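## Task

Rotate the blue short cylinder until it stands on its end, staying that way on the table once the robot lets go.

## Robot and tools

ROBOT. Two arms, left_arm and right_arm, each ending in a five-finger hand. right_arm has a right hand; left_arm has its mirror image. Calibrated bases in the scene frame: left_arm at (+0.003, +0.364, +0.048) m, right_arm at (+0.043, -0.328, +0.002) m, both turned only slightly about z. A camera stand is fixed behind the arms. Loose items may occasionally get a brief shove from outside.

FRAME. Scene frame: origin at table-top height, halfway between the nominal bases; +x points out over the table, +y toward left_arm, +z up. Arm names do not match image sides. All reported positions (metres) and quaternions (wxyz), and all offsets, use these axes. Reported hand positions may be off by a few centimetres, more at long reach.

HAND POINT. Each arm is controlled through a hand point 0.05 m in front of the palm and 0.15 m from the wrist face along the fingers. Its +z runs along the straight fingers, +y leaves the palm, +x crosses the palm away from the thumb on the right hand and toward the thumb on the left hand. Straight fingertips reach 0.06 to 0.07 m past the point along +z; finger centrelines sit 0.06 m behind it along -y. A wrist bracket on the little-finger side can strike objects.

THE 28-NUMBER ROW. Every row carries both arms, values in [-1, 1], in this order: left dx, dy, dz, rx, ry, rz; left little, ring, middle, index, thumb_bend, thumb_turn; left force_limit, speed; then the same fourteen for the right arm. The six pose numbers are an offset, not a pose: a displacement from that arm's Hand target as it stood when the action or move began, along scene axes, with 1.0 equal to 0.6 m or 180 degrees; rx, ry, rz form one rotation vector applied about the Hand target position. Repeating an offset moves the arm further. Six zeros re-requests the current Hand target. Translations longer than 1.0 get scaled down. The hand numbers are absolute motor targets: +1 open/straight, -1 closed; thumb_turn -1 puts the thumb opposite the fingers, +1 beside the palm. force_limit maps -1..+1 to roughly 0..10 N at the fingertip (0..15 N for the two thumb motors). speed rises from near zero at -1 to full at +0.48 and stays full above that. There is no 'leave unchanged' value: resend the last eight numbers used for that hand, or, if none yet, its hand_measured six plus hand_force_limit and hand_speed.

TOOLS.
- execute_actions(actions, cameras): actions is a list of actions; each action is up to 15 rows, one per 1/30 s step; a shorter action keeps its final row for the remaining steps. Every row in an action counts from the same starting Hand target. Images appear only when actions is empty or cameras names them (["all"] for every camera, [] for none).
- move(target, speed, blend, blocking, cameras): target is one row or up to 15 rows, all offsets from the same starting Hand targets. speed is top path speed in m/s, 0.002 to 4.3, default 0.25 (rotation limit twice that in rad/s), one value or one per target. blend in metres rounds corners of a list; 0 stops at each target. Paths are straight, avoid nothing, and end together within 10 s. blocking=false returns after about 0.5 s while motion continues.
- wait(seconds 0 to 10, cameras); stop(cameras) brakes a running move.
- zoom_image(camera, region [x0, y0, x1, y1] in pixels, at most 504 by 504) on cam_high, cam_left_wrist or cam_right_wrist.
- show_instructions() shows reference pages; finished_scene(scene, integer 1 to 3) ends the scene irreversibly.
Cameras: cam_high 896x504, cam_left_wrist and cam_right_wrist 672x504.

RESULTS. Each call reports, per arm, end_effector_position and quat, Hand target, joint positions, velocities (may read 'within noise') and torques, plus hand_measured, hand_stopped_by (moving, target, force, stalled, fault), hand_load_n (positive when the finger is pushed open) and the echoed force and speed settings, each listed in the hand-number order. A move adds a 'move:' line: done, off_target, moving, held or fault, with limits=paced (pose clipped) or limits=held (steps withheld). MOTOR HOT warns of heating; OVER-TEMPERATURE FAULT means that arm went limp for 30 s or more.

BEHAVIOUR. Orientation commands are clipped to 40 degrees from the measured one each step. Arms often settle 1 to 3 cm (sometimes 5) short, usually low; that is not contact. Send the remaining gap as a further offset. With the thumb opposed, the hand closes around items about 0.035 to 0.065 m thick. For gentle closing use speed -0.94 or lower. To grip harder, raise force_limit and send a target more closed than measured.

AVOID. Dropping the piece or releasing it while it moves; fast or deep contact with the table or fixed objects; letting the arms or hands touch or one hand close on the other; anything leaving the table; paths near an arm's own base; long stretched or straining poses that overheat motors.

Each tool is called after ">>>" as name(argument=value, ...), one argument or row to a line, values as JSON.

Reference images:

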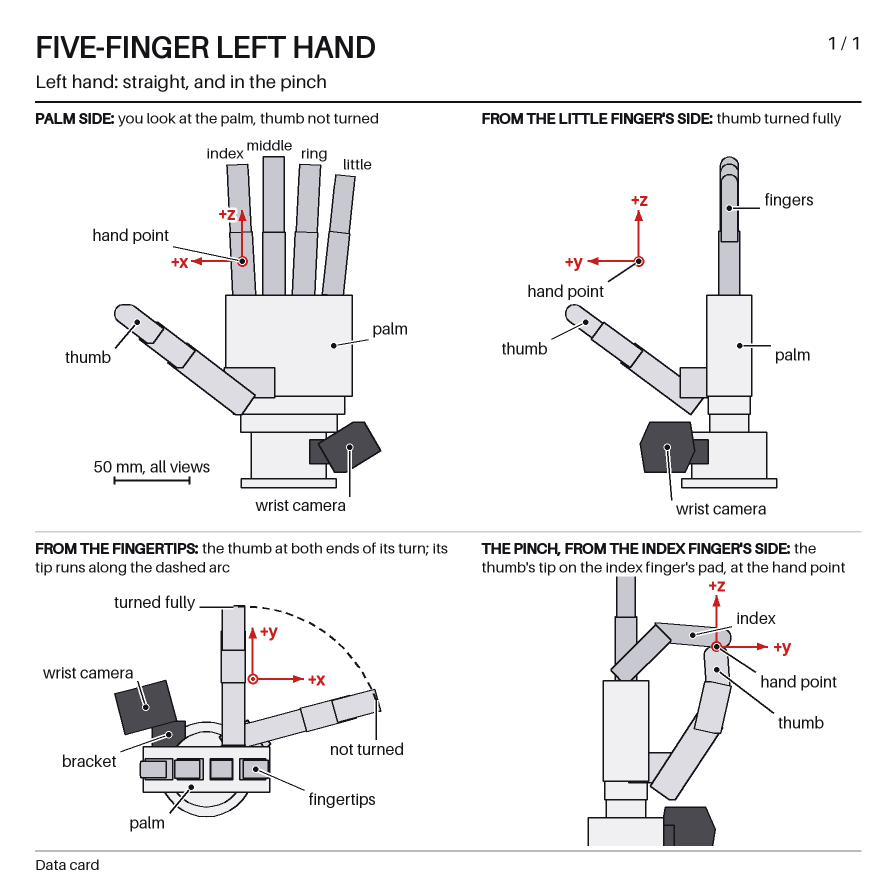

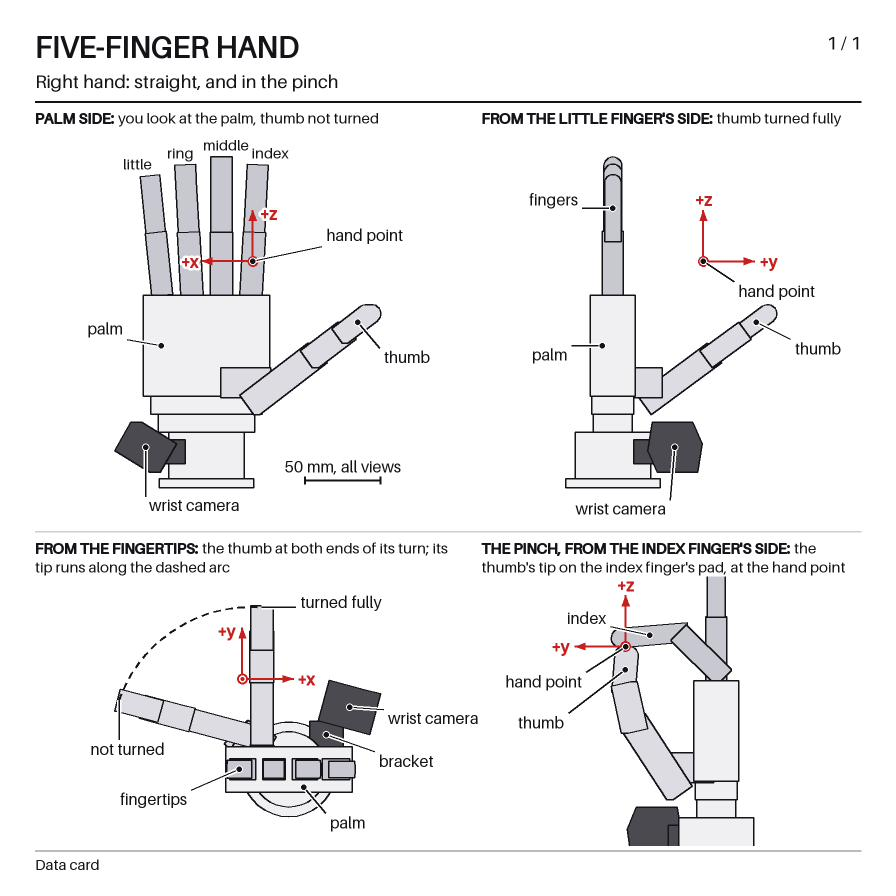

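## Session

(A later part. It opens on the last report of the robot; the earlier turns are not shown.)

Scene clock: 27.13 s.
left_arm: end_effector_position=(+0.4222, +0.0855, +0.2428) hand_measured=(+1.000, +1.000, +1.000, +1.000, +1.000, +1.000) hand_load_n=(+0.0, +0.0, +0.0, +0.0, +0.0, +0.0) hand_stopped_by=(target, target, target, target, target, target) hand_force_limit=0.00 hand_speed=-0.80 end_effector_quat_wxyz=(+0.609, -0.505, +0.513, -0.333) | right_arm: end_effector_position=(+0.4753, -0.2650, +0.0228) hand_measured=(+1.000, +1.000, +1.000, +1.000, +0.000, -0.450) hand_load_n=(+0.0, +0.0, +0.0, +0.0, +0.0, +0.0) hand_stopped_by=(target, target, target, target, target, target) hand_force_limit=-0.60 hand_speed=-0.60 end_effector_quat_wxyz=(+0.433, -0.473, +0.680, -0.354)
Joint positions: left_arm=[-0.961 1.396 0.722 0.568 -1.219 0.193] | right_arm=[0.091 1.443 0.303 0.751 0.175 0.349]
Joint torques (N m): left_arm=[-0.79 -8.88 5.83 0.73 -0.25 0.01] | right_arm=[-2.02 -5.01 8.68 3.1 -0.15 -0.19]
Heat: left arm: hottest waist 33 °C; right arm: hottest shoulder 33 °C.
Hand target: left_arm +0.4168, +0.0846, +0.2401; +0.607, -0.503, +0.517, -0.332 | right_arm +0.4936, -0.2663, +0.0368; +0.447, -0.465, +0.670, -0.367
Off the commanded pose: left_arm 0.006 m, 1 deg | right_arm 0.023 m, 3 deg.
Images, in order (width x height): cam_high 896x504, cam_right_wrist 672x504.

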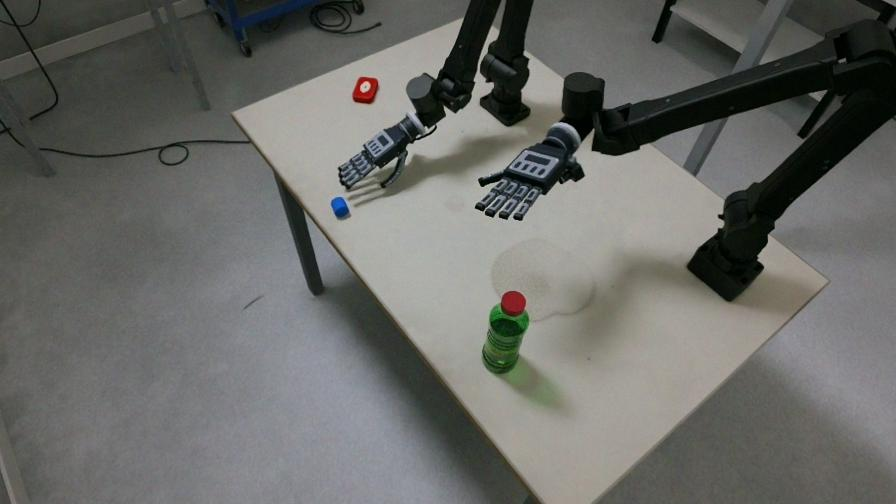

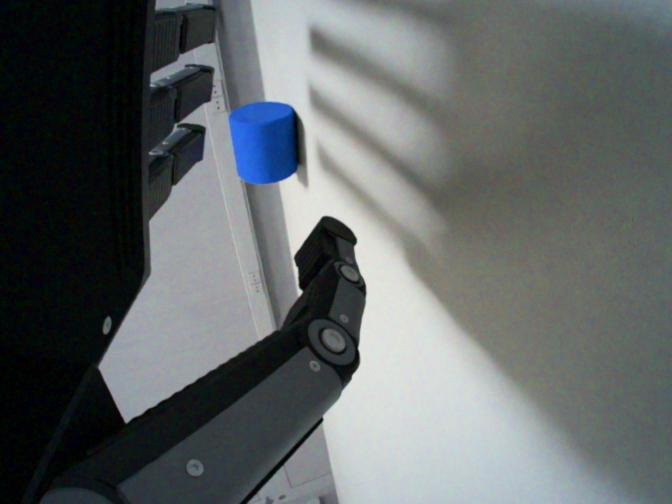

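>>> execute_actions(
  actions=[
    [[0,0,0,0,0,0,1,1,1,1,1,1,0,-0.8,0.03,-0.005,0.033,0,0,0,0.7,0.7,0.7,0.7,0,-0.45,-0.4,0.4],[0,0,0,0,0,0,1,1,1,1,1,1,0,-0.8,0.06,-0.012,0.04,0,0,0,0.7,0.7,0.7,0.7,0,-0.45,-0.4,0.4],[0,0,0,0,0,0,1,1,1,1,1,1,0,-0.8,0.09,-0.02,0.04,0,0,0,0.7,0.7,0.7,0.7,0,-0.45,-0.4,0.4],[0,0,0,0,0,0,1,1,1,1,1,1,0,-0.8,0.12,-0.027,0.04,0,0,0,0.7,0.7,0.7,0.7,0,-0.45,-0.4,0.4],[0,0,0,0,0,0,1,1,1,1,1,1,0,-0.8,0.15,-0.033,0.04,0,0,0,0.7,0.7,0.7,0.7,0,-0.45,-0.4,0.4],[0,0,0,0,0,0,1,1,1,1,1,1,0,-0.8,0.18,-0.035,0.04,0,0,0,0.7,0.7,0.7,0.7,0,-0.45,-0.4,0.4],[0,0,0,0,0,0,1,1,1,1,1,1,0,-0.8,0.2,-0.035,0.04,0,0,0,0.7,0.7,0.7,0.7,0,-0.45,-0.4,0.4]],
    [[0,0,0,0,0,0,1,1,1,1,1,1,0,-0.8,0,0,-0.02,0,0,0,0.25,0.25,0.25,0.25,0,-0.45,-0.4,0.2]],
  ],
  cameras=["cam_high","cam_right_wrist"],
)

Scene clock: 28.87 s.
left_arm: end_effector_position=(+0.4222, +0.0855, +0.2428) hand_measured=(+1.000, +1.000, +1.000, +1.000, +1.000, +1.000) hand_load_n=(+0.0, +0.0, +0.0, +0.0, +0.0, +0.0) hand_stopped_by=(target, target, target, target, target, target) hand_force_limit=0.00 hand_speed=-0.80 end_effector_quat_wxyz=(+0.609, -0.505, +0.513, -0.333) | right_arm: end_effector_position=(+0.5926, -0.2893, +0.0278) hand_measured=(+0.250, +0.250, +0.250, +0.250, +0.000, -0.450) hand_load_n=(-0.5, +0.0, +0.0, +0.0, +0.0, +0.0) hand_stopped_by=(target, target, target, target, target, target) hand_force_limit=-0.40 hand_speed=0.20 end_effector_quat_wxyz=(+0.428, -0.471, +0.686, -0.352)
Joint positions: left_arm=[-0.961 1.396 0.722 0.568 -1.219 0.193] | right_arm=[-0.003 1.652 0.624 0.63 0.095 0.321]
Joint torques (N m): left_arm=[-0.73 -8.88 5.85 0.72 -0.24 0.02] | right_arm=[-0.85 -9.11 10.04 2.92 -0.09 -0.15]
Heat: left arm: hottest waist 33 °C; right arm: hottest shoulder 33 °C.
Hand target: left_arm +0.4168, +0.0846, +0.2401; +0.607, -0.503, +0.517, -0.332 | right_arm +0.6136, -0.2873, +0.0489; +0.447, -0.465, +0.670, -0.367
Off the commanded pose: left_arm 0.006 m, 1 deg | right_arm 0.030 m, 3 deg.
Step readings (end_effector_position of left_arm | right_arm):
0: (+0.4222, +0.0855, +0.2428) | (+0.4753, -0.2650, +0.0228)
1: (+0.4222, +0.0855, +0.2428) | (+0.4753, -0.2649, +0.0228)
2: (+0.4222, +0.0855, +0.2428) | (+0.4758, -0.2647, +0.0232)
4: (+0.4222, +0.0855, +0.2428) | (+0.4804, -0.2648, +0.0244)
8: (+0.4222, +0.0855, +0.2428) | (+0.5185, -0.2761, +0.0449)
15: (+0.4222, +0.0855, +0.2428) | (+0.5947, -0.2894, +0.0707)
16: (+0.4222, +0.0855, +0.2428) | (+0.5972, -0.2892, +0.0666)
17: (+0.4222, +0.0855, +0.2428) | (+0.5977, -0.2892, +0.0613)
19: (+0.4222, +0.0855, +0.2428) | (+0.5961, -0.2893, +0.0485)
23: (+0.4222, +0.0855, +0.2428) | (+0.5928, -0.2893, +0.0295)
30: (+0.4222, +0.0855, +0.2428) | (+0.5926, -0.2893, +0.0278)
Images, in order (width x height): cam_high 896x504, cam_right_wrist 672x504.

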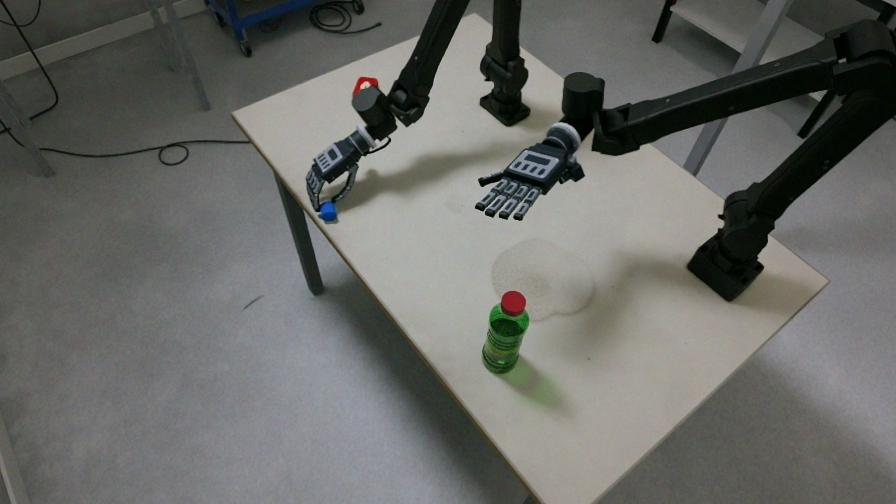

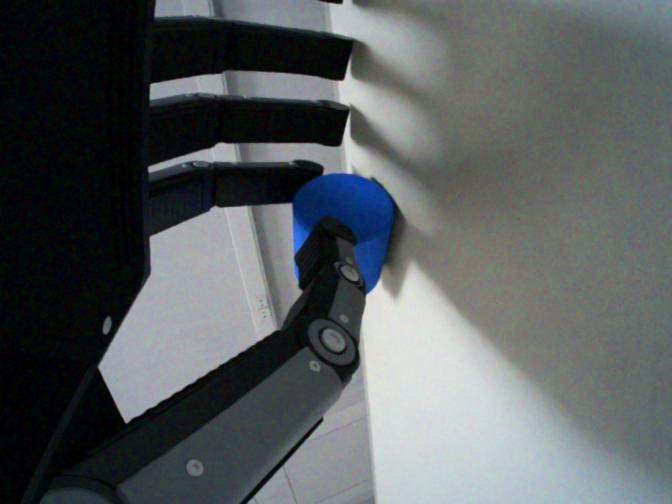

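>>> zoom_image(
  camera="cam_high",
  region=[290, 150, 370, 230],
)

>>> wait(
  seconds=0,
  cameras=["cam_right_wrist"],
)

Scaled by 6.300 from the camera's 896x504 image, which has a finer 1280x720 frame.

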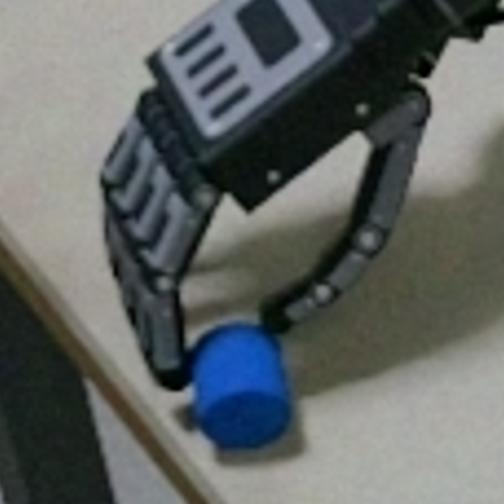

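Scene clock: 29.00 s.
left_arm: end_effector_position=(+0.4222, +0.0855, +0.2428) hand_measured=(+1.000, +1.000, +1.000, +1.000, +1.000, +1.000) hand_load_n=(+0.0, +0.0, +0.0, +0.0, +0.0, +0.0) hand_stopped_by=(target, target, target, target, target, target) hand_force_limit=0.00 hand_speed=-0.80 end_effector_quat_wxyz=(+0.609, -0.505, +0.513, -0.333) | right_arm: end_effector_position=(+0.5926, -0.2893, +0.0278) hand_measured=(+0.250, +0.250, +0.250, +0.250, +0.000, -0.450) hand_load_n=(+0.0, +0.0, +0.0, +0.0, +0.0, +0.0) hand_stopped_by=(target, target, target, target, target, target) hand_force_limit=-0.40 hand_speed=0.20 end_effector_quat_wxyz=(+0.428, -0.471, +0.686, -0.352)
Joint positions: left_arm=[-0.961 1.396 0.722 0.568 -1.219 0.193] | right_arm=[-0.003 1.652 0.624 0.63 0.095 0.321]
Joint torques (N m): left_arm=[-0.85 -8.88 5.83 0.75 -0.24 0.02] | right_arm=[-1.38 -9.23 10.21 3.18 -0.12 -0.08]
Heat: left arm: hottest waist 33 °C; right arm: hottest shoulder 33 °C.
Hand target: left_arm +0.4168, +0.0846, +0.2401; +0.607, -0.503, +0.517, -0.332 | right_arm +0.6136, -0.2873, +0.0489; +0.447, -0.465, +0.670, -0.367
Off the commanded pose: left_arm 0.006 m, 1 deg | right_arm 0.030 m, 3 deg.
Images, in order (width x height): cam_right_wrist 672x504.

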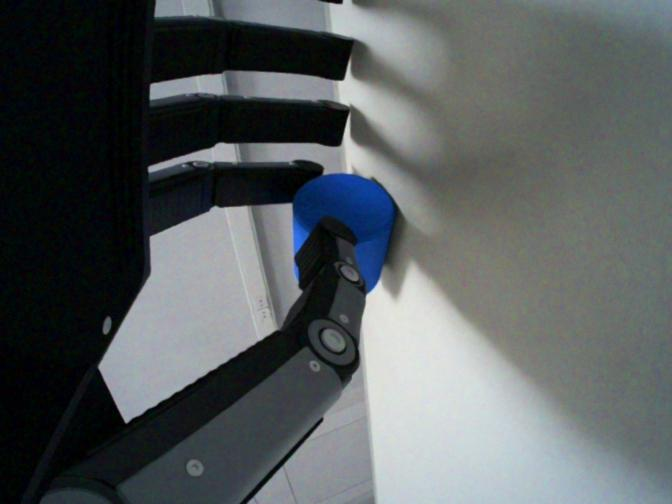

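>>> execute_actions(
  actions=[
    [[0,0,0,0,0,0,1,1,1,1,1,1,0,-0.8,-0.004,0,-0.015,0,0,0,0.25,0.25,0.38,0.38,0,-0.45,-0.6,-0.4]],
    [[0,0,0,0,0,0,1,1,1,1,1,1,0,-0.8,0,0,-0.01,0,0,0,0.25,0.25,0.4,0.4,0,-0.45,-0.6,-0.4]],
  ],
  cameras=["cam_high","cam_right_wrist"],
)

>>> zoom_image(
  camera="cam_high",
  region=[290, 150, 370, 230],
)

Scene clock: 37.83 s.
left_arm: end_effector_position=(+0.4222, +0.0855, +0.2428) hand_measured=(+1.000, +1.000, +1.000, +1.000, +1.000, +1.000) hand_load_n=(+0.0, +0.0, +0.0, +0.0, +0.0, +0.0) hand_stopped_by=(target, target, target, target, target, target) hand_force_limit=0.00 hand_speed=-0.80 end_effector_quat_wxyz=(+0.609, -0.505, +0.513, -0.333) | right_arm: end_effector_position=(+0.5975, -0.2892, +0.0251) hand_measured=(+0.250, +0.250, +0.400, +0.400, +0.000, -0.450) hand_load_n=(+0.0, -0.5, +0.0, +0.0, +0.0, +0.0) hand_stopped_by=(target, target, target, target, target, target) hand_force_limit=-0.60 hand_speed=-0.40 end_effector_quat_wxyz=(+0.437, -0.467, +0.681, -0.358)
Joint positions: left_arm=[-0.961 1.396 0.722 0.568 -1.219 0.193] | right_arm=[-0.003 1.681 0.624 0.685 0.095 0.32]
Joint torques (N m): left_arm=[-0.79 -8.94 5.81 0.73 -0.25 0.02] | right_arm=[-1.44 -9.35 8.95 2.86 -0.09 -0.15]
Heat: left arm: hottest waist 33 °C; right arm: hottest shoulder 33 °C.
Hand target: left_arm +0.4168, +0.0846, +0.2401; +0.607, -0.503, +0.517, -0.332 | right_arm +0.6112, -0.2873, +0.0339; +0.447, -0.465, +0.670, -0.367
Off the commanded pose: left_arm 0.006 m, 1 deg | right_arm 0.016 m, 2 deg.
Step readings (end_effector_position of left_arm | right_arm):
0: (+0.4222, +0.0855, +0.2428) | (+0.5926, -0.2893, +0.0278)
1: (+0.4222, +0.0855, +0.2428) | (+0.5927, -0.2893, +0.0279)
2: (+0.4222, +0.0855, +0.2428) | (+0.5930, -0.2893, +0.0284)
4: (+0.4222, +0.0855, +0.2428) | (+0.5942, -0.2893, +0.0294)
8: (+0.4222, +0.0855, +0.2428) | (+0.5955, -0.2892, +0.0291)
15: (+0.4222, +0.0855, +0.2428) | (+0.5956, -0.2892, +0.0269)
16: (+0.4222, +0.0855, +0.2428) | (+0.5956, -0.2892, +0.0268)
17: (+0.4222, +0.0855, +0.2428) | (+0.5958, -0.2892, +0.0269)
19: (+0.4222, +0.0855, +0.2428) | (+0.5965, -0.2892, +0.0267)
23: (+0.4222, +0.0855, +0.2428) | (+0.5973, -0.2892, +0.0250)
30: (+0.4222, +0.0855, +0.2428) | (+0.5975, -0.2892, +0.0251)
Images, in order (width x height): cam_high 896x504, cam_right_wrist 672x504.

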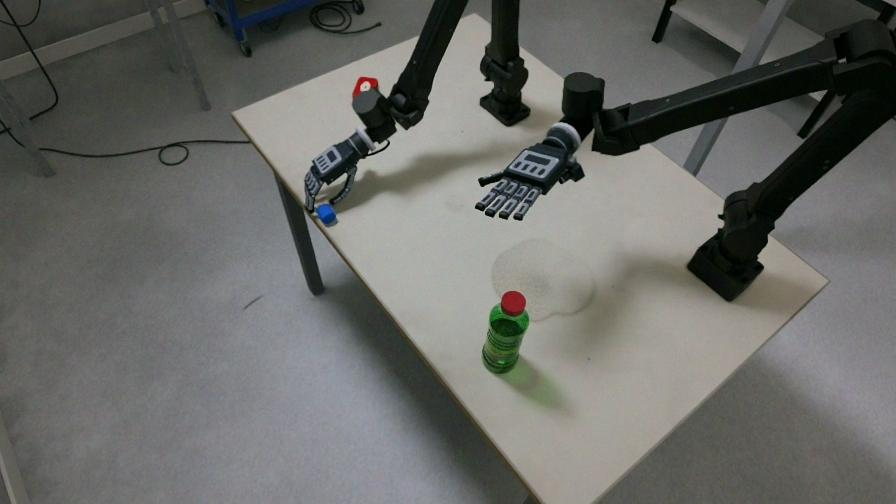

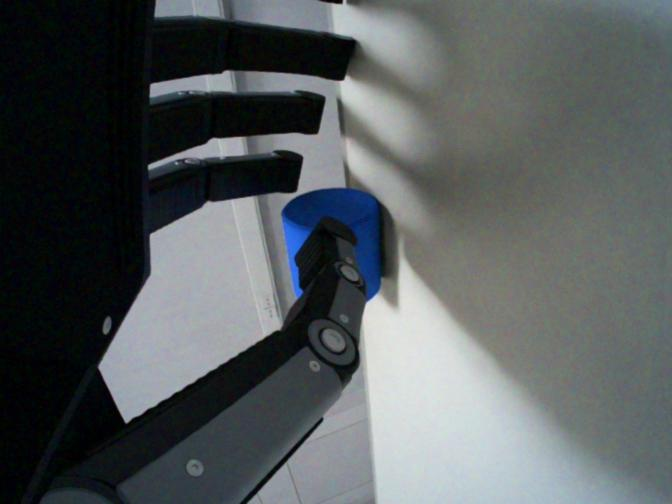

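Scaled by 6.300 from the camera's 896x504 image, which has a finer 1280x720 frame.

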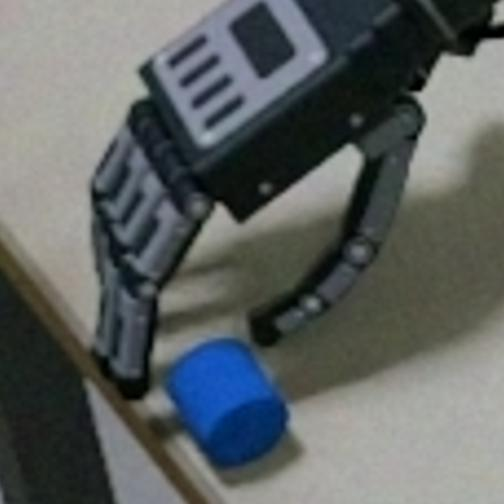

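>>> execute_actions(
  actions=[
    [[0,0,0,0,0,0,1,1,1,1,1,1,0,-0.8,0.0,0.012,0,0,0,0,0.25,0.25,0.32,0.34,0,-0.45,-0.6,0],[0,0,0,0,0,0,1,1,1,1,1,1,0,-0.8,0.0,0.025,0,0,0,0,0.25,0.25,0.32,0.34,0,-0.45,-0.6,0]],
  ],
  cameras=["cam_high","cam_right_wrist"],
)

>>> zoom_image(
  camera="cam_high",
  region=[290, 150, 370, 230],
)

Scene clock: 38.77 s.
left_arm: end_effector_position=(+0.4222, +0.0855, +0.2428) hand_measured=(+1.000, +1.000, +1.000, +1.000, +1.000, +1.000) hand_load_n=(+0.0, +0.0, +0.0, +0.0, +0.0, +0.0) hand_stopped_by=(target, target, target, target, target, target) hand_force_limit=0.00 hand_speed=-0.80 end_effector_quat_wxyz=(+0.609, -0.505, +0.513, -0.333) | right_arm: end_effector_position=(+0.5970, -0.2775, +0.0243) hand_measured=(+0.250, +0.250, +0.320, +0.340, +0.000, -0.450) hand_load_n=(+0.0, +0.0, +0.0, -0.5, +0.0, +0.0) hand_stopped_by=(target, target, target, target, target, target) hand_force_limit=-0.60 hand_speed=0.00 end_effector_quat_wxyz=(+0.434, -0.470, +0.678, -0.362)
Joint positions: left_arm=[-0.961 1.396 0.722 0.568 -1.219 0.193] | right_arm=[0.03 1.682 0.624 0.685 0.129 0.32]
Joint velocities: left_arm=[0.005 -0.005 0.002 -0.007 -0.154 0.022] | right_arm=[within noise]
Joint torques (N m): left_arm=[-0.85 -8.94 5.83 0.7 -0.24 0.03] | right_arm=[-1.14 -8.41 8.99 2.91 -0.06 -0.02]
Heat: left arm: hottest waist 33 °C; right arm: hottest shoulder 33 °C.
Hand target: left_arm +0.4168, +0.0846, +0.2401; +0.607, -0.503, +0.517, -0.332 | right_arm +0.6112, -0.2723, +0.0339; +0.447, -0.465, +0.670, -0.367
Off the commanded pose: left_arm 0.006 m, 1 deg | right_arm 0.018 m, 2 deg.
Step readings (end_effector_position of left_arm | right_arm):
0: (+0.4222, +0.0855, +0.2428) | (+0.5975, -0.2892, +0.0251)
1: (+0.4222, +0.0855, +0.2428) | (+0.5975, -0.2893, +0.0251)
2: (+0.4222, +0.0855, +0.2428) | (+0.5976, -0.2893, +0.0250)
4: (+0.4222, +0.0855, +0.2428) | (+0.5977, -0.2885, +0.0247)
8: (+0.4222, +0.0855, +0.2428) | (+0.5974, -0.2820, +0.0244)
15: (+0.4222, +0.0855, +0.2428) | (+0.5970, -0.2775, +0.0243)
Images, in order (width x height): cam_high 896x504, cam_right_wrist 672x504.

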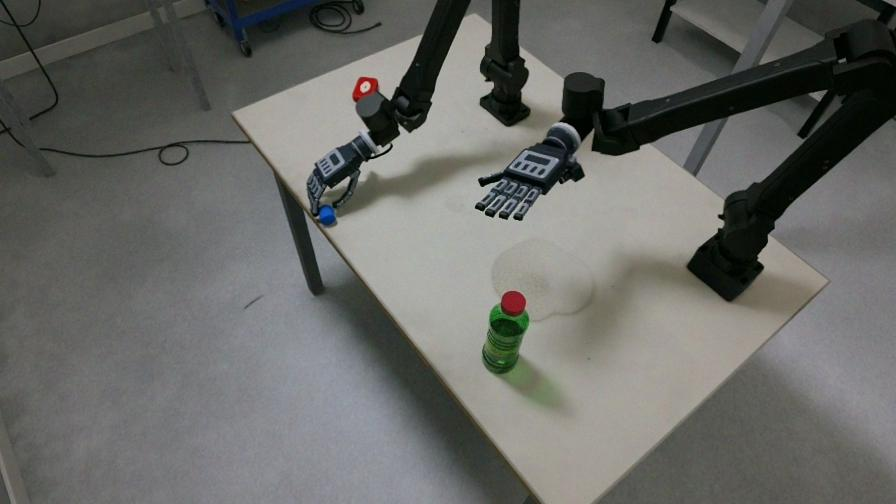

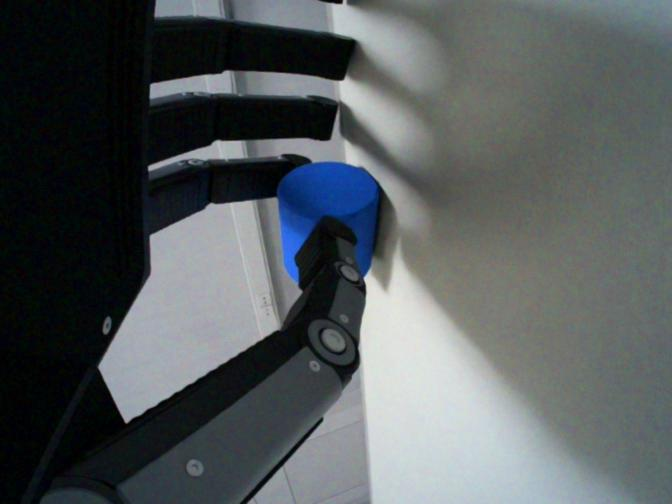

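Scaled by 6.300 from the camera's 896x504 image, which has a finer 1280x720 frame.

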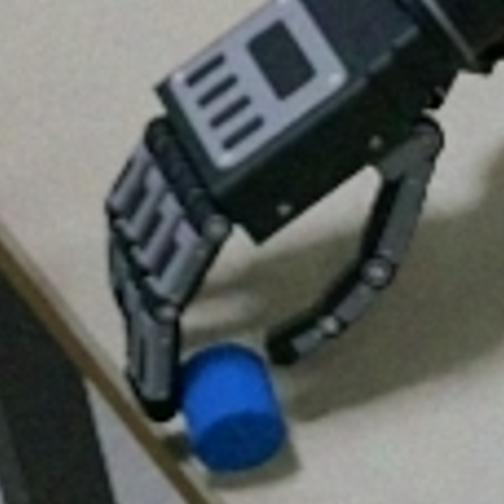

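>>> execute_actions(
  actions=[
    [[0,0,0,0,0,0,1,1,1,1,1,1,0,-0.8,0.0,0,-0.0167,0,0,0,0.25,0.25,0.32,0.34,0,-0.45,-0.6,0]],
  ],
  cameras=["cam_high","cam_right_wrist"],
)

>>> zoom_image(
  camera="cam_high",
  region=[290, 150, 370, 230],
)

Scene clock: 39.77 s.
left_arm: end_effector_position=(+0.4222, +0.0855, +0.2428) hand_measured=(+1.000, +1.000, +1.000, +1.000, +1.000, +1.000) hand_load_n=(+0.0, +0.0, +0.0, +0.0, +0.0, +0.0) hand_stopped_by=(target, target, target, target, target, target) hand_force_limit=0.00 hand_speed=-0.80 end_effector_quat_wxyz=(+0.609, -0.505, +0.513, -0.333) | right_arm: end_effector_position=(+0.6007, -0.2774, +0.0231) hand_measured=(+0.250, +0.250, +0.320, +0.340, +0.000, -0.450) hand_load_n=(+0.0, -1.0, +0.0, +0.0, +0.0, +0.0) hand_stopped_by=(target, target, target, target, target, target) hand_force_limit=-0.60 hand_speed=0.00 end_effector_quat_wxyz=(+0.441, -0.466, +0.674, -0.366)
Joint positions: left_arm=[-0.961 1.396 0.722 0.568 -1.219 0.193] | right_arm=[0.03 1.703 0.624 0.727 0.13 0.32]
Joint torques (N m): left_arm=[-0.79 -9 5.86 0.75 -0.25 0.01] | right_arm=[-0.91 -7.88 8.66 2.65 -0.05 0]
Heat: left arm: hottest waist 33 °C; right arm: hottest shoulder 33 °C.
Hand target: left_arm +0.4168, +0.0846, +0.2401; +0.607, -0.503, +0.517, -0.332 | right_arm +0.6112, -0.2723, +0.0239; +0.447, -0.465, +0.670, -0.367
Off the commanded pose: left_arm 0.006 m, 1 deg | right_arm 0.012 m, 1 deg.
Step readings (end_effector_position of left_arm | right_arm):
0: (+0.4222, +0.0855, +0.2428) | (+0.5970, -0.2775, +0.0243)
1: (+0.4222, +0.0855, +0.2428) | (+0.5970, -0.2775, +0.0242)
2: (+0.4222, +0.0855, +0.2428) | (+0.5973, -0.2775, +0.0241)
4: (+0.4222, +0.0855, +0.2428) | (+0.5984, -0.2775, +0.0235)
8: (+0.4222, +0.0855, +0.2428) | (+0.6001, -0.2774, +0.0231)
15: (+0.4222, +0.0855, +0.2428) | (+0.6006, -0.2774, +0.0230)
Images, in order (width x height): cam_high 896x504, cam_right_wrist 672x504.

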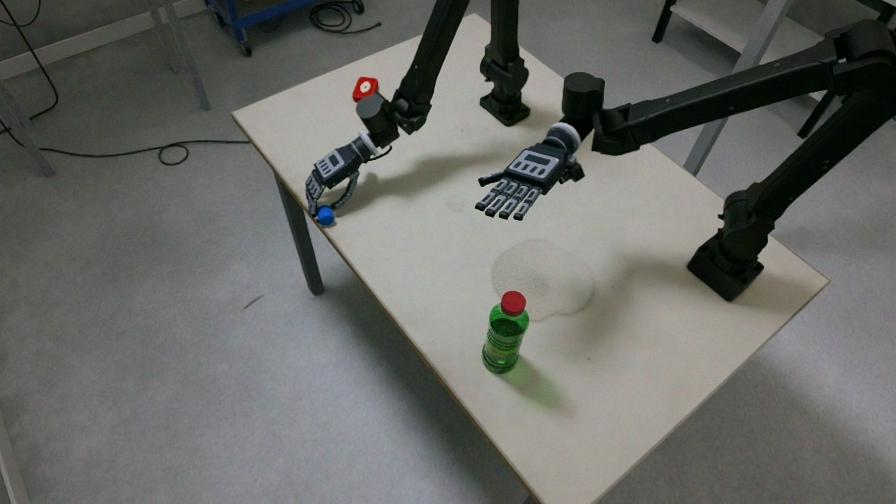

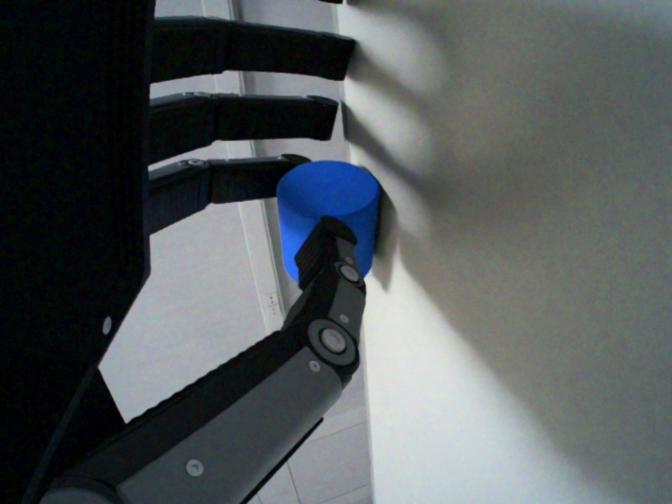

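Scaled by 6.300 from the camera's 896x504 image, which has a finer 1280x720 frame.

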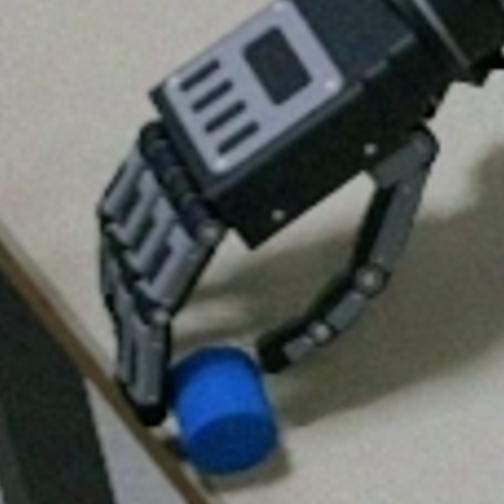

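>>> move(
  target=[0,0,0,0,0,0,1,1,1,1,1,1,0,-0.8,-0.1,0.023,-0.003,0,0,0,0.25,0.25,0.32,0.34,0,-0.45,-0.6,0],
  speed=0.05,
  cameras=["cam_high","cam_right_wrist"],
)

>>> zoom_image(
  camera="cam_high",
  region=[300, 150, 380, 230],
)

Scene clock: 41.63 s.
left_arm: end_effector_position=(+0.4222, +0.0855, +0.2428) hand_measured=(+1.000, +1.000, +1.000, +1.000, +1.000, +1.000) hand_load_n=(-0.5, +0.0, +0.0, -0.5, +0.0, +0.0) hand_stopped_by=(target, target, target, target, target, target) hand_force_limit=0.00 hand_speed=-0.80 end_effector_quat_wxyz=(+0.609, -0.505, +0.513, -0.333) | right_arm: end_effector_position=(+0.5560, -0.2636, +0.0219) hand_measured=(+0.250, +0.250, +0.320, +0.340, +0.000, -0.450) hand_load_n=(+0.0, +1.5, +0.0, +0.0, +0.0, +0.0) hand_stopped_by=(target, target, target, target, target, target) hand_force_limit=-0.60 hand_speed=0.00 end_effector_quat_wxyz=(+0.443, -0.467, +0.670, -0.371)
Joint positions: left_arm=[-0.961 1.396 0.722 0.568 -1.219 0.193] | right_arm=[0.079 1.637 0.499 0.793 0.177 0.328]
Joint torques (N m): left_arm=[-0.79 -8.88 5.86 0.72 -0.25 0.02] | right_arm=[-0.67 -8.64 4.67 2.54 -0.08 0.12]
Heat: left arm: hottest waist 33 °C; right arm: hottest shoulder 33 °C.
Hand target: left_arm +0.4168, +0.0846, +0.2401; +0.607, -0.503, +0.517, -0.332 | right_arm +0.5513, -0.2584, +0.0222; +0.448, -0.465, +0.670, -0.367
Off the commanded pose: left_arm 0.006 m, 1 deg | right_arm 0.007 m, 1 deg.
move: done
Images, in order (width x height): cam_high 896x504, cam_right_wrist 672x504.

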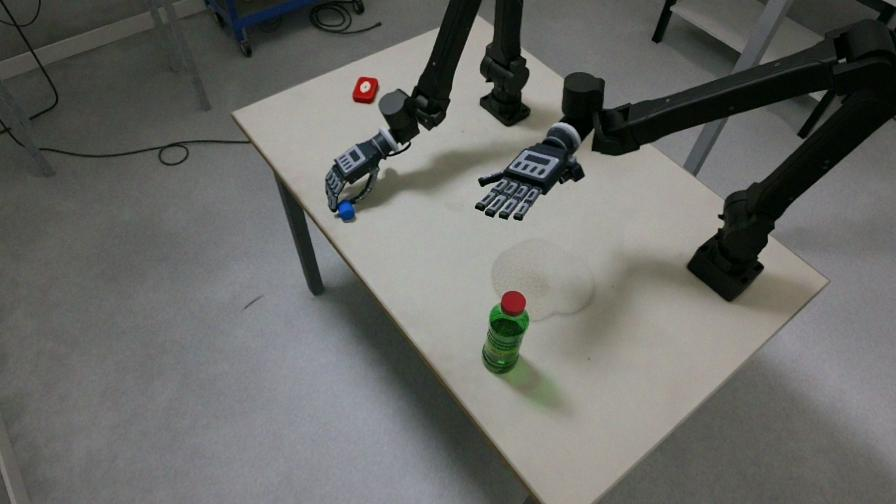

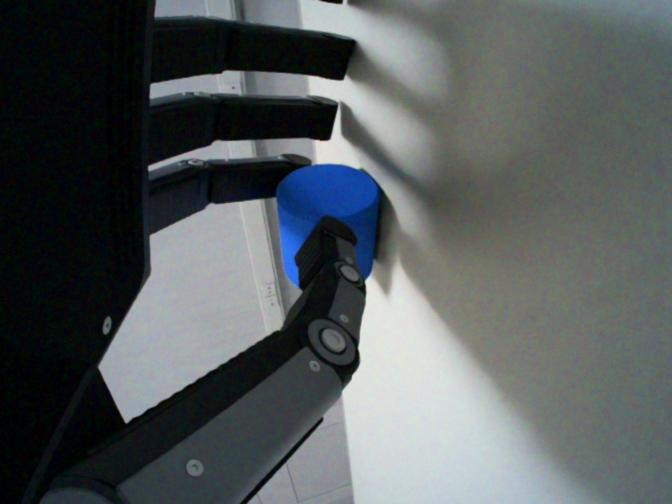

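Scaled by 6.300 from the camera's 896x504 image, which has a finer 1280x720 frame.

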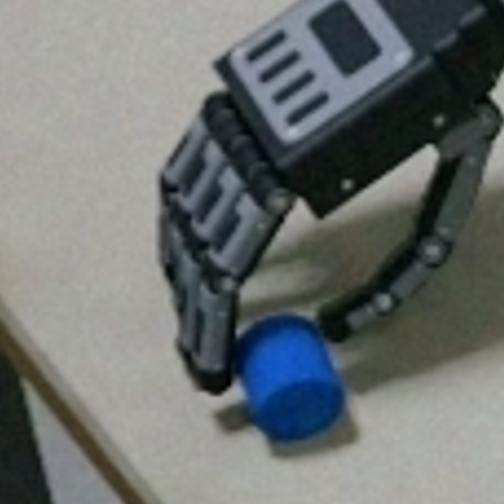

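>>> execute_actions(
  actions=[
    [[0,0,0,0,0,0,1,1,1,1,1,1,0,-0.8,0,0,-0.006,0,0,0,1,1,1,0.34,0,-0.45,-0.6,-0.3]],
    [[0,0,0,0,0,0,1,1,1,1,1,1,0,-0.8,0,0,0,0,0,0,1,1,1,0.34,0,-0.45,-0.6,-0.3]],
  ],
  cameras=["cam_high","cam_right_wrist"],
)

>>> zoom_image(
  camera="cam_high",
  region=[300, 150, 380, 230],
)

Scene clock: 43.13 s.
left_arm: end_effector_position=(+0.4222, +0.0855, +0.2428) hand_measured=(+1.000, +1.000, +1.000, +1.000, +1.000, +1.000) hand_load_n=(+0.0, +0.0, +0.0, +0.0, +0.0, +0.0) hand_stopped_by=(target, target, target, target, target, target) hand_force_limit=0.00 hand_speed=-0.80 end_effector_quat_wxyz=(+0.609, -0.505, +0.513, -0.333) | right_arm: end_effector_position=(+0.5503, -0.2631, +0.0168) hand_measured=(+1.000, +1.000, +1.000, +0.340, +0.000, -0.450) hand_load_n=(+0.0, -0.5, +0.0, +0.0, +0.0, +0.0) hand_stopped_by=(target, target, target, target, target, target) hand_force_limit=-0.60 hand_speed=-0.30 end_effector_quat_wxyz=(+0.439, -0.469, +0.672, -0.368)
Joint positions: left_arm=[-0.961 1.396 0.722 0.568 -1.219 0.193] | right_arm=[0.081 1.639 0.487 0.796 0.177 0.33]
Joint torques (N m): left_arm=[-0.73 -8.88 5.83 0.7 -0.24 0.02] | right_arm=[-0.73 -7.82 5.53 2.96 -0.01 0.1]
Heat: left arm: hottest waist 33 °C; right arm: hottest shoulder 33 °C.
Hand target: left_arm +0.4168, +0.0846, +0.2401; +0.607, -0.503, +0.517, -0.332 | right_arm +0.5513, -0.2585, +0.0185; +0.448, -0.465, +0.670, -0.367
Off the commanded pose: left_arm 0.006 m, 1 deg | right_arm 0.005 m, 1 deg.
Step readings (end_effector_position of left_arm | right_arm):
0: (+0.4222, +0.0855, +0.2428) | (+0.5559, -0.2637, +0.0217)
1: (+0.4222, +0.0855, +0.2428) | (+0.5559, -0.2637, +0.0218)
2: (+0.4222, +0.0855, +0.2428) | (+0.5560, -0.2637, +0.0220)
4: (+0.4222, +0.0855, +0.2428) | (+0.5546, -0.2635, +0.0210)
8: (+0.4222, +0.0855, +0.2428) | (+0.5506, -0.2631, +0.0174)
15: (+0.4222, +0.0855, +0.2428) | (+0.5503, -0.2631, +0.0168)
16: (+0.4222, +0.0855, +0.2428) | (+0.5503, -0.2631, +0.0168)
17: (+0.4222, +0.0855, +0.2428) | (+0.5503, -0.2631, +0.0168)
19: (+0.4222, +0.0855, +0.2428) | (+0.5503, -0.2631, +0.0168)
23: (+0.4222, +0.0855, +0.2428) | (+0.5503, -0.2631, +0.0168)
30: (+0.4222, +0.0855, +0.2428) | (+0.5503, -0.2631, +0.0168)
Images, in order (width x height): cam_high 896x504, cam_right_wrist 672x504.

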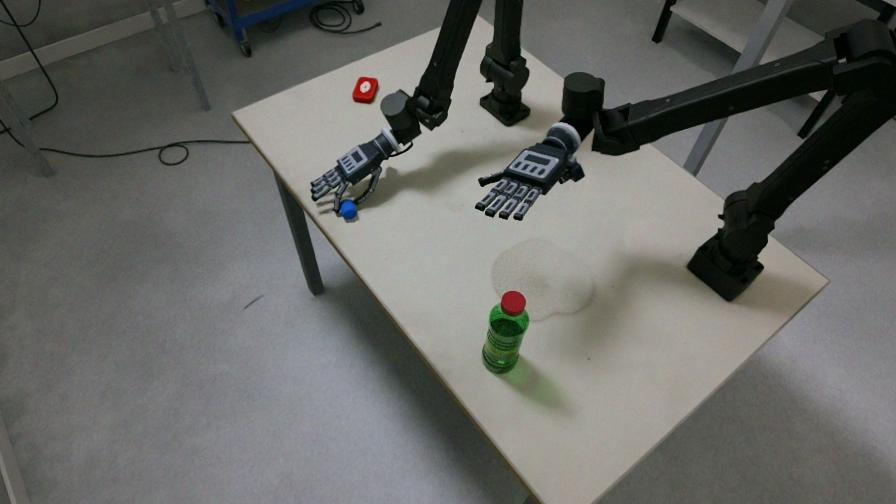

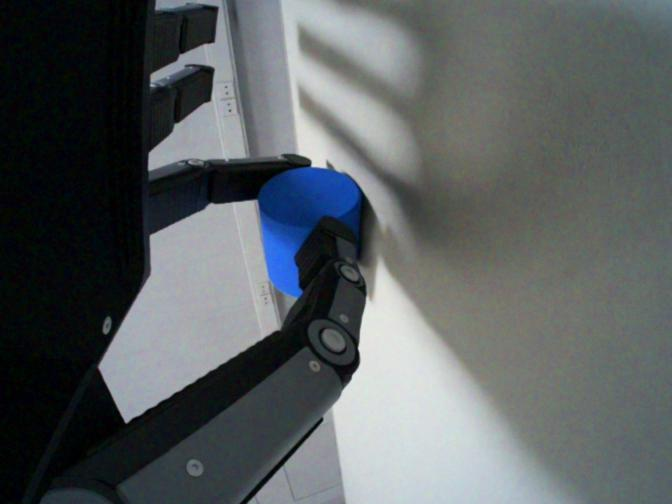

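Scaled by 6.300 from the camera's 896x504 image, which has a finer 1280x720 frame.

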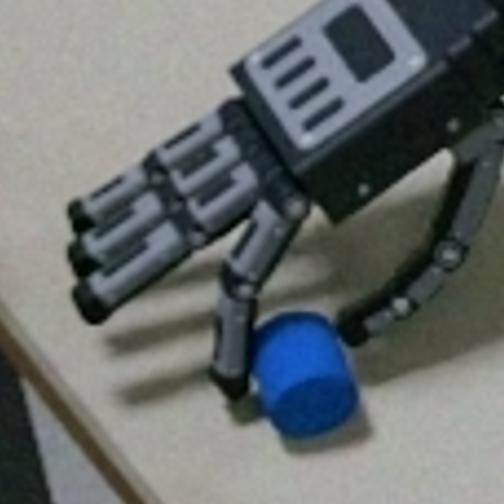

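>>> execute_actions(
  actions=[
    [[0,0,0,0,0,0,1,1,1,1,1,1,0,-0.8,0,0,0,0,0,0,1,1,1,-0.3,0,-0.45,-0.3,-0.85]],
  ],
  cameras=[],
)

>>> wait(
  seconds=1.5,
  cameras=["cam_high","cam_right_wrist"],
)

>>> zoom_image(
  camera="cam_high",
  region=[300, 150, 380, 230],
)

Scene clock: 44.20 s.
left_arm: end_effector_position=(+0.4222, +0.0855, +0.2428) hand_measured=(+1.000, +1.000, +1.000, +1.000, +1.000, +1.000) hand_load_n=(+0.0, +0.0, +0.0, +0.0, +0.0, -0.5) hand_stopped_by=(target, target, target, target, target, target) hand_force_limit=0.00 hand_speed=-0.80 end_effector_quat_wxyz=(+0.609, -0.505, +0.513, -0.333) | right_arm: end_effector_position=(+0.5504, -0.2631, +0.0169) hand_measured=(+1.000, +1.000, +1.000, +0.314, +0.000, -0.450) hand_load_n=(+0.0, +0.0, -0.5, +3.5, +2.0, -1.0) hand_stopped_by=(target, target, target, force, target, target) hand_force_limit=-0.30 hand_speed=-0.85 end_effector_quat_wxyz=(+0.440, -0.469, +0.672, -0.368)
Joint positions: left_arm=[-0.961 1.396 0.722 0.568 -1.219 0.193] | right_arm=[0.081 1.639 0.487 0.796 0.177 0.33]
Joint torques (N m): left_arm=[-0.73 -8.94 5.83 0.73 -0.25 0.02] | right_arm=[-0.79 -7.3 5.57 3.14 -0.05 0.11]
Heat: left arm: hottest waist 33 °C; right arm: hottest shoulder 33 °C.
Hand target: left_arm +0.4168, +0.0846, +0.2401; +0.607, -0.503, +0.517, -0.332 | right_arm +0.5512, -0.2585, +0.0185; +0.447, -0.465, +0.670, -0.367
Off the commanded pose: left_arm 0.006 m, 1 deg | right_arm 0.005 m, 1 deg.
Step readings (end_effector_position of left_arm | right_arm):
0: (+0.4222, +0.0855, +0.2428) | (+0.5503, -0.2631, +0.0168)
1: (+0.4222, +0.0855, +0.2428) | (+0.5503, -0.2631, +0.0168)
2: (+0.4222, +0.0855, +0.2428) | (+0.5503, -0.2631, +0.0168)
4: (+0.4222, +0.0855, +0.2428) | (+0.5503, -0.2631, +0.0168)
8: (+0.4222, +0.0855, +0.2428) | (+0.5504, -0.2631, +0.0169)
15: (+0.4222, +0.0855, +0.2428) | (+0.5504, -0.2631, +0.0169)
No camera images: "cameras" was empty.

Scene clock: 45.70 s.
left_arm: end_effector_position=(+0.4222, +0.0855, +0.2428) hand_measured=(+1.000, +1.000, +1.000, +1.000, +1.000, +1.000) hand_load_n=(+0.0, +0.0, -0.5, +0.0, +0.0, +0.0) hand_stopped_by=(target, target, target, target, target, target) hand_force_limit=0.00 hand_speed=-0.80 end_effector_quat_wxyz=(+0.609, -0.505, +0.513, -0.333) | right_arm: end_effector_position=(+0.5504, -0.2631, +0.0169) hand_measured=(+1.000, +1.000, +1.000, +0.314, +0.000, -0.450) hand_load_n=(-0.5, +0.0, +0.0, +3.5, +2.0, -1.0) hand_stopped_by=(target, target, target, force, target, target) hand_force_limit=-0.30 hand_speed=-0.85 end_effector_quat_wxyz=(+0.440, -0.469, +0.672, -0.368)
Joint positions: left_arm=[-0.961 1.396 0.722 0.568 -1.219 0.193] | right_arm=[0.081 1.639 0.487 0.796 0.177 0.33]
Joint torques (N m): left_arm=[-0.79 -8.94 5.85 0.7 -0.24 0.02] | right_arm=[-1.14 -7.24 5.64 2.96 0 0.12]
Heat: left arm: hottest waist 33 °C; right arm: hottest shoulder 33 °C.
Hand target: left_arm +0.4168, +0.0846, +0.2401; +0.607, -0.503, +0.517, -0.332 | right_arm +0.5512, -0.2585, +0.0185; +0.447, -0.465, +0.670, -0.367
Off the commanded pose: left_arm 0.006 m, 1 deg | right_arm 0.005 m, 1 deg.
wait: 1.50 s; at rest by 0.17 s
Images, in order (width x height): cam_high 896x504, cam_right_wrist 672x504.

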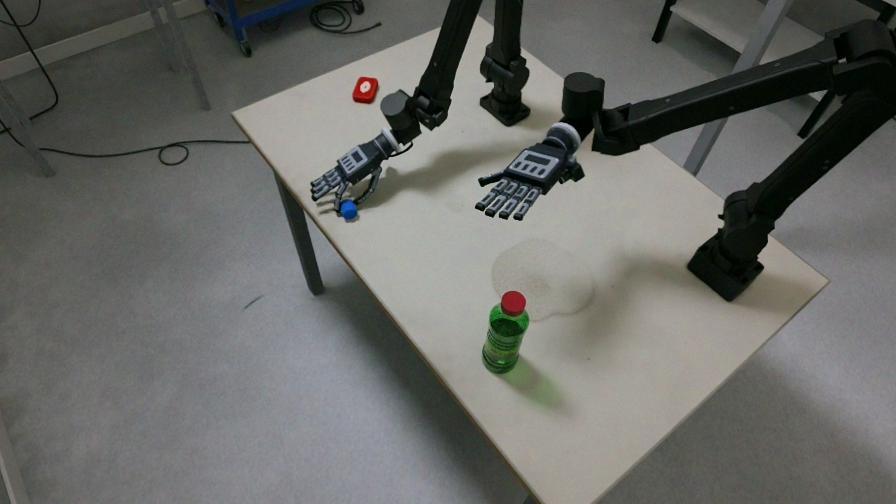

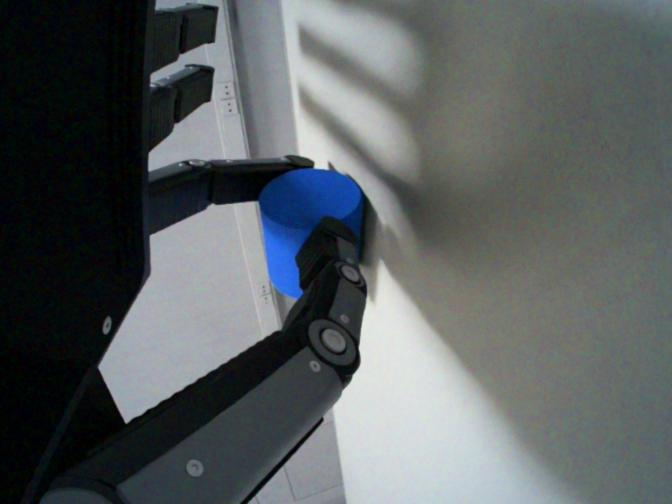

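Scaled by 6.300 from the camera's 896x504 image, which has a finer 1280x720 frame.

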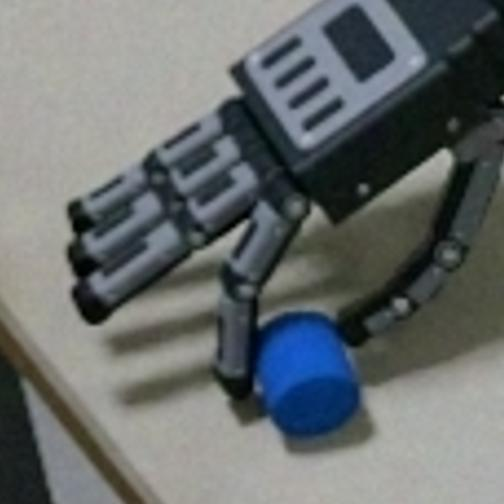

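>>> execute_actions(
  actions=[
    [[0,0,0,0,0,0,1,1,1,1,1,1,0,-0.8,0,0,0,0,0,0,1,1,1,-0.35,0,-0.45,0.1,-0.85]],
  ],
  cameras=[],
)

>>> move(
  target=[0,0,0,0,0,0,1,1,1,1,1,1,0,-0.8,0,0,0.04,0,0,0,1,1,1,-0.35,0,-0.45,0.1,-0.85],
  speed=0.06,
  cameras=["cam_high","cam_right_wrist"],
)

>>> zoom_image(
  camera="cam_high",
  region=[300, 150, 380, 230],
)

Scene clock: 47.00 s.
left_arm: end_effector_position=(+0.4222, +0.0855, +0.2428) hand_measured=(+1.000, +1.000, +1.000, +1.000, +1.000, +1.000) hand_load_n=(+0.0, +0.0, +0.0, +0.0, +0.5, -0.5) hand_stopped_by=(target, target, target, target, target, target) hand_force_limit=0.00 hand_speed=-0.80 end_effector_quat_wxyz=(+0.609, -0.505, +0.513, -0.333) | right_arm: end_effector_position=(+0.5504, -0.2631, +0.0170) hand_measured=(+1.000, +1.000, +1.000, +0.304, +0.002, -0.450) hand_load_n=(+0.0, +0.0, +0.0, +7.5, +3.5, -1.5) hand_stopped_by=(target, target, target, force, target, target) hand_force_limit=0.10 hand_speed=-0.85 end_effector_quat_wxyz=(+0.440, -0.469, +0.672, -0.368)
Joint positions: left_arm=[-0.961 1.396 0.722 0.568 -1.219 0.193] | right_arm=[0.081 1.639 0.487 0.796 0.177 0.331]
Joint torques (N m): left_arm=[-0.73 -9 5.87 0.7 -0.25 0.01] | right_arm=[-0.79 -8.23 5.75 3.23 -0.04 0.07]
Heat: left arm: hottest waist 33 °C; right arm: hottest shoulder 33 °C.
Hand target: left_arm +0.4168, +0.0846, +0.2401; +0.607, -0.503, +0.517, -0.332 | right_arm +0.5512, -0.2585, +0.0185; +0.447, -0.465, +0.670, -0.367
Off the commanded pose: left_arm 0.006 m, 1 deg | right_arm 0.005 m, 1 deg.
Step readings (end_effector_position of left_arm | right_arm):
0: (+0.4222, +0.0855, +0.2428) | (+0.5504, -0.2631, +0.0169)
1: (+0.4222, +0.0855, +0.2428) | (+0.5504, -0.2631, +0.0169)
2: (+0.4222, +0.0855, +0.2428) | (+0.5504, -0.2631, +0.0169)
4: (+0.4222, +0.0855, +0.2428) | (+0.5504, -0.2631, +0.0169)
8: (+0.4222, +0.0855, +0.2428) | (+0.5504, -0.2631, +0.0170)
15: (+0.4222, +0.0855, +0.2428) | (+0.5504, -0.2631, +0.0170)
No camera images: "cameras" was empty.

Scene clock: 48.07 s.
left_arm: end_effector_position=(+0.4222, +0.0855, +0.2428) hand_measured=(+1.000, +1.000, +1.000, +1.000, +1.000, +1.000) hand_load_n=(+0.0, +0.0, +0.0, +0.0, +0.0, +0.0) hand_stopped_by=(target, target, target, target, target, target) hand_force_limit=0.00 hand_speed=-0.80 end_effector_quat_wxyz=(+0.609, -0.505, +0.513, -0.333) | right_arm: end_effector_position=(+0.5485, -0.2633, +0.0355) hand_measured=(+1.000, +1.000, +1.000, +0.304, +0.002, -0.450) hand_load_n=(+0.0, -0.5, +0.0, +7.5, +4.0, -1.0) hand_stopped_by=(target, target, target, force, target, target) hand_force_limit=0.10 hand_speed=-0.85 end_effector_quat_wxyz=(+0.441, -0.468, +0.672, -0.368)
Joint positions: left_arm=[-0.961 1.396 0.722 0.568 -1.219 0.193] | right_arm=[0.081 1.567 0.487 0.728 0.177 0.331]
Joint torques (N m): left_arm=[-0.73 -8.94 5.83 0.7 -0.24 0.01] | right_arm=[-0.79 -8.76 7.13 1.68 -0.01 0.07]
Heat: left arm: hottest waist 33 °C; right arm: hottest shoulder 33 °C.
Hand target: left_arm +0.4168, +0.0846, +0.2401; +0.607, -0.503, +0.517, -0.332 | right_arm +0.5512, -0.2585, +0.0425; +0.447, -0.465, +0.670, -0.367
Off the commanded pose: left_arm 0.006 m, 1 deg | right_arm 0.009 m, 1 deg.
move: done
Images, in order (width x height): cam_high 896x504, cam_right_wrist 672x504.

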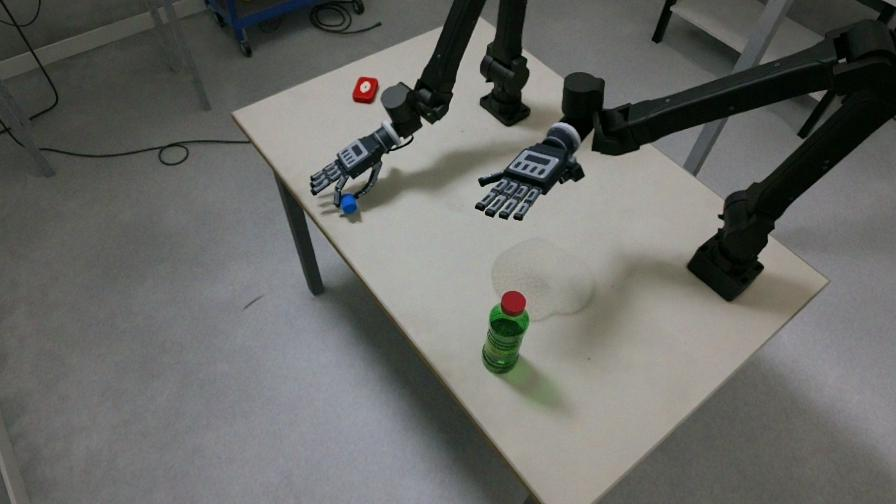

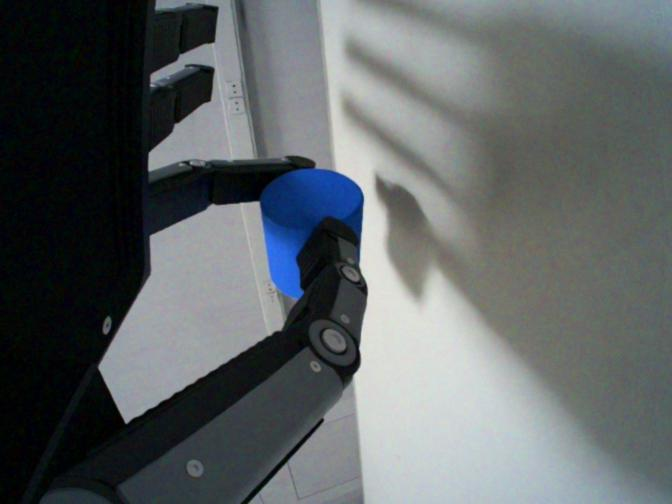

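Scaled by 6.300 from the camera's 896x504 image, which has a finer 1280x720 frame.

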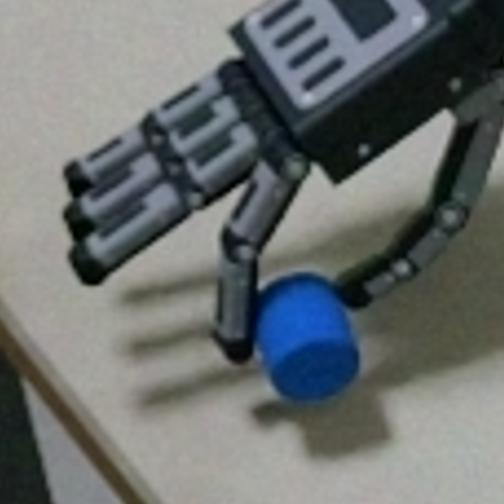

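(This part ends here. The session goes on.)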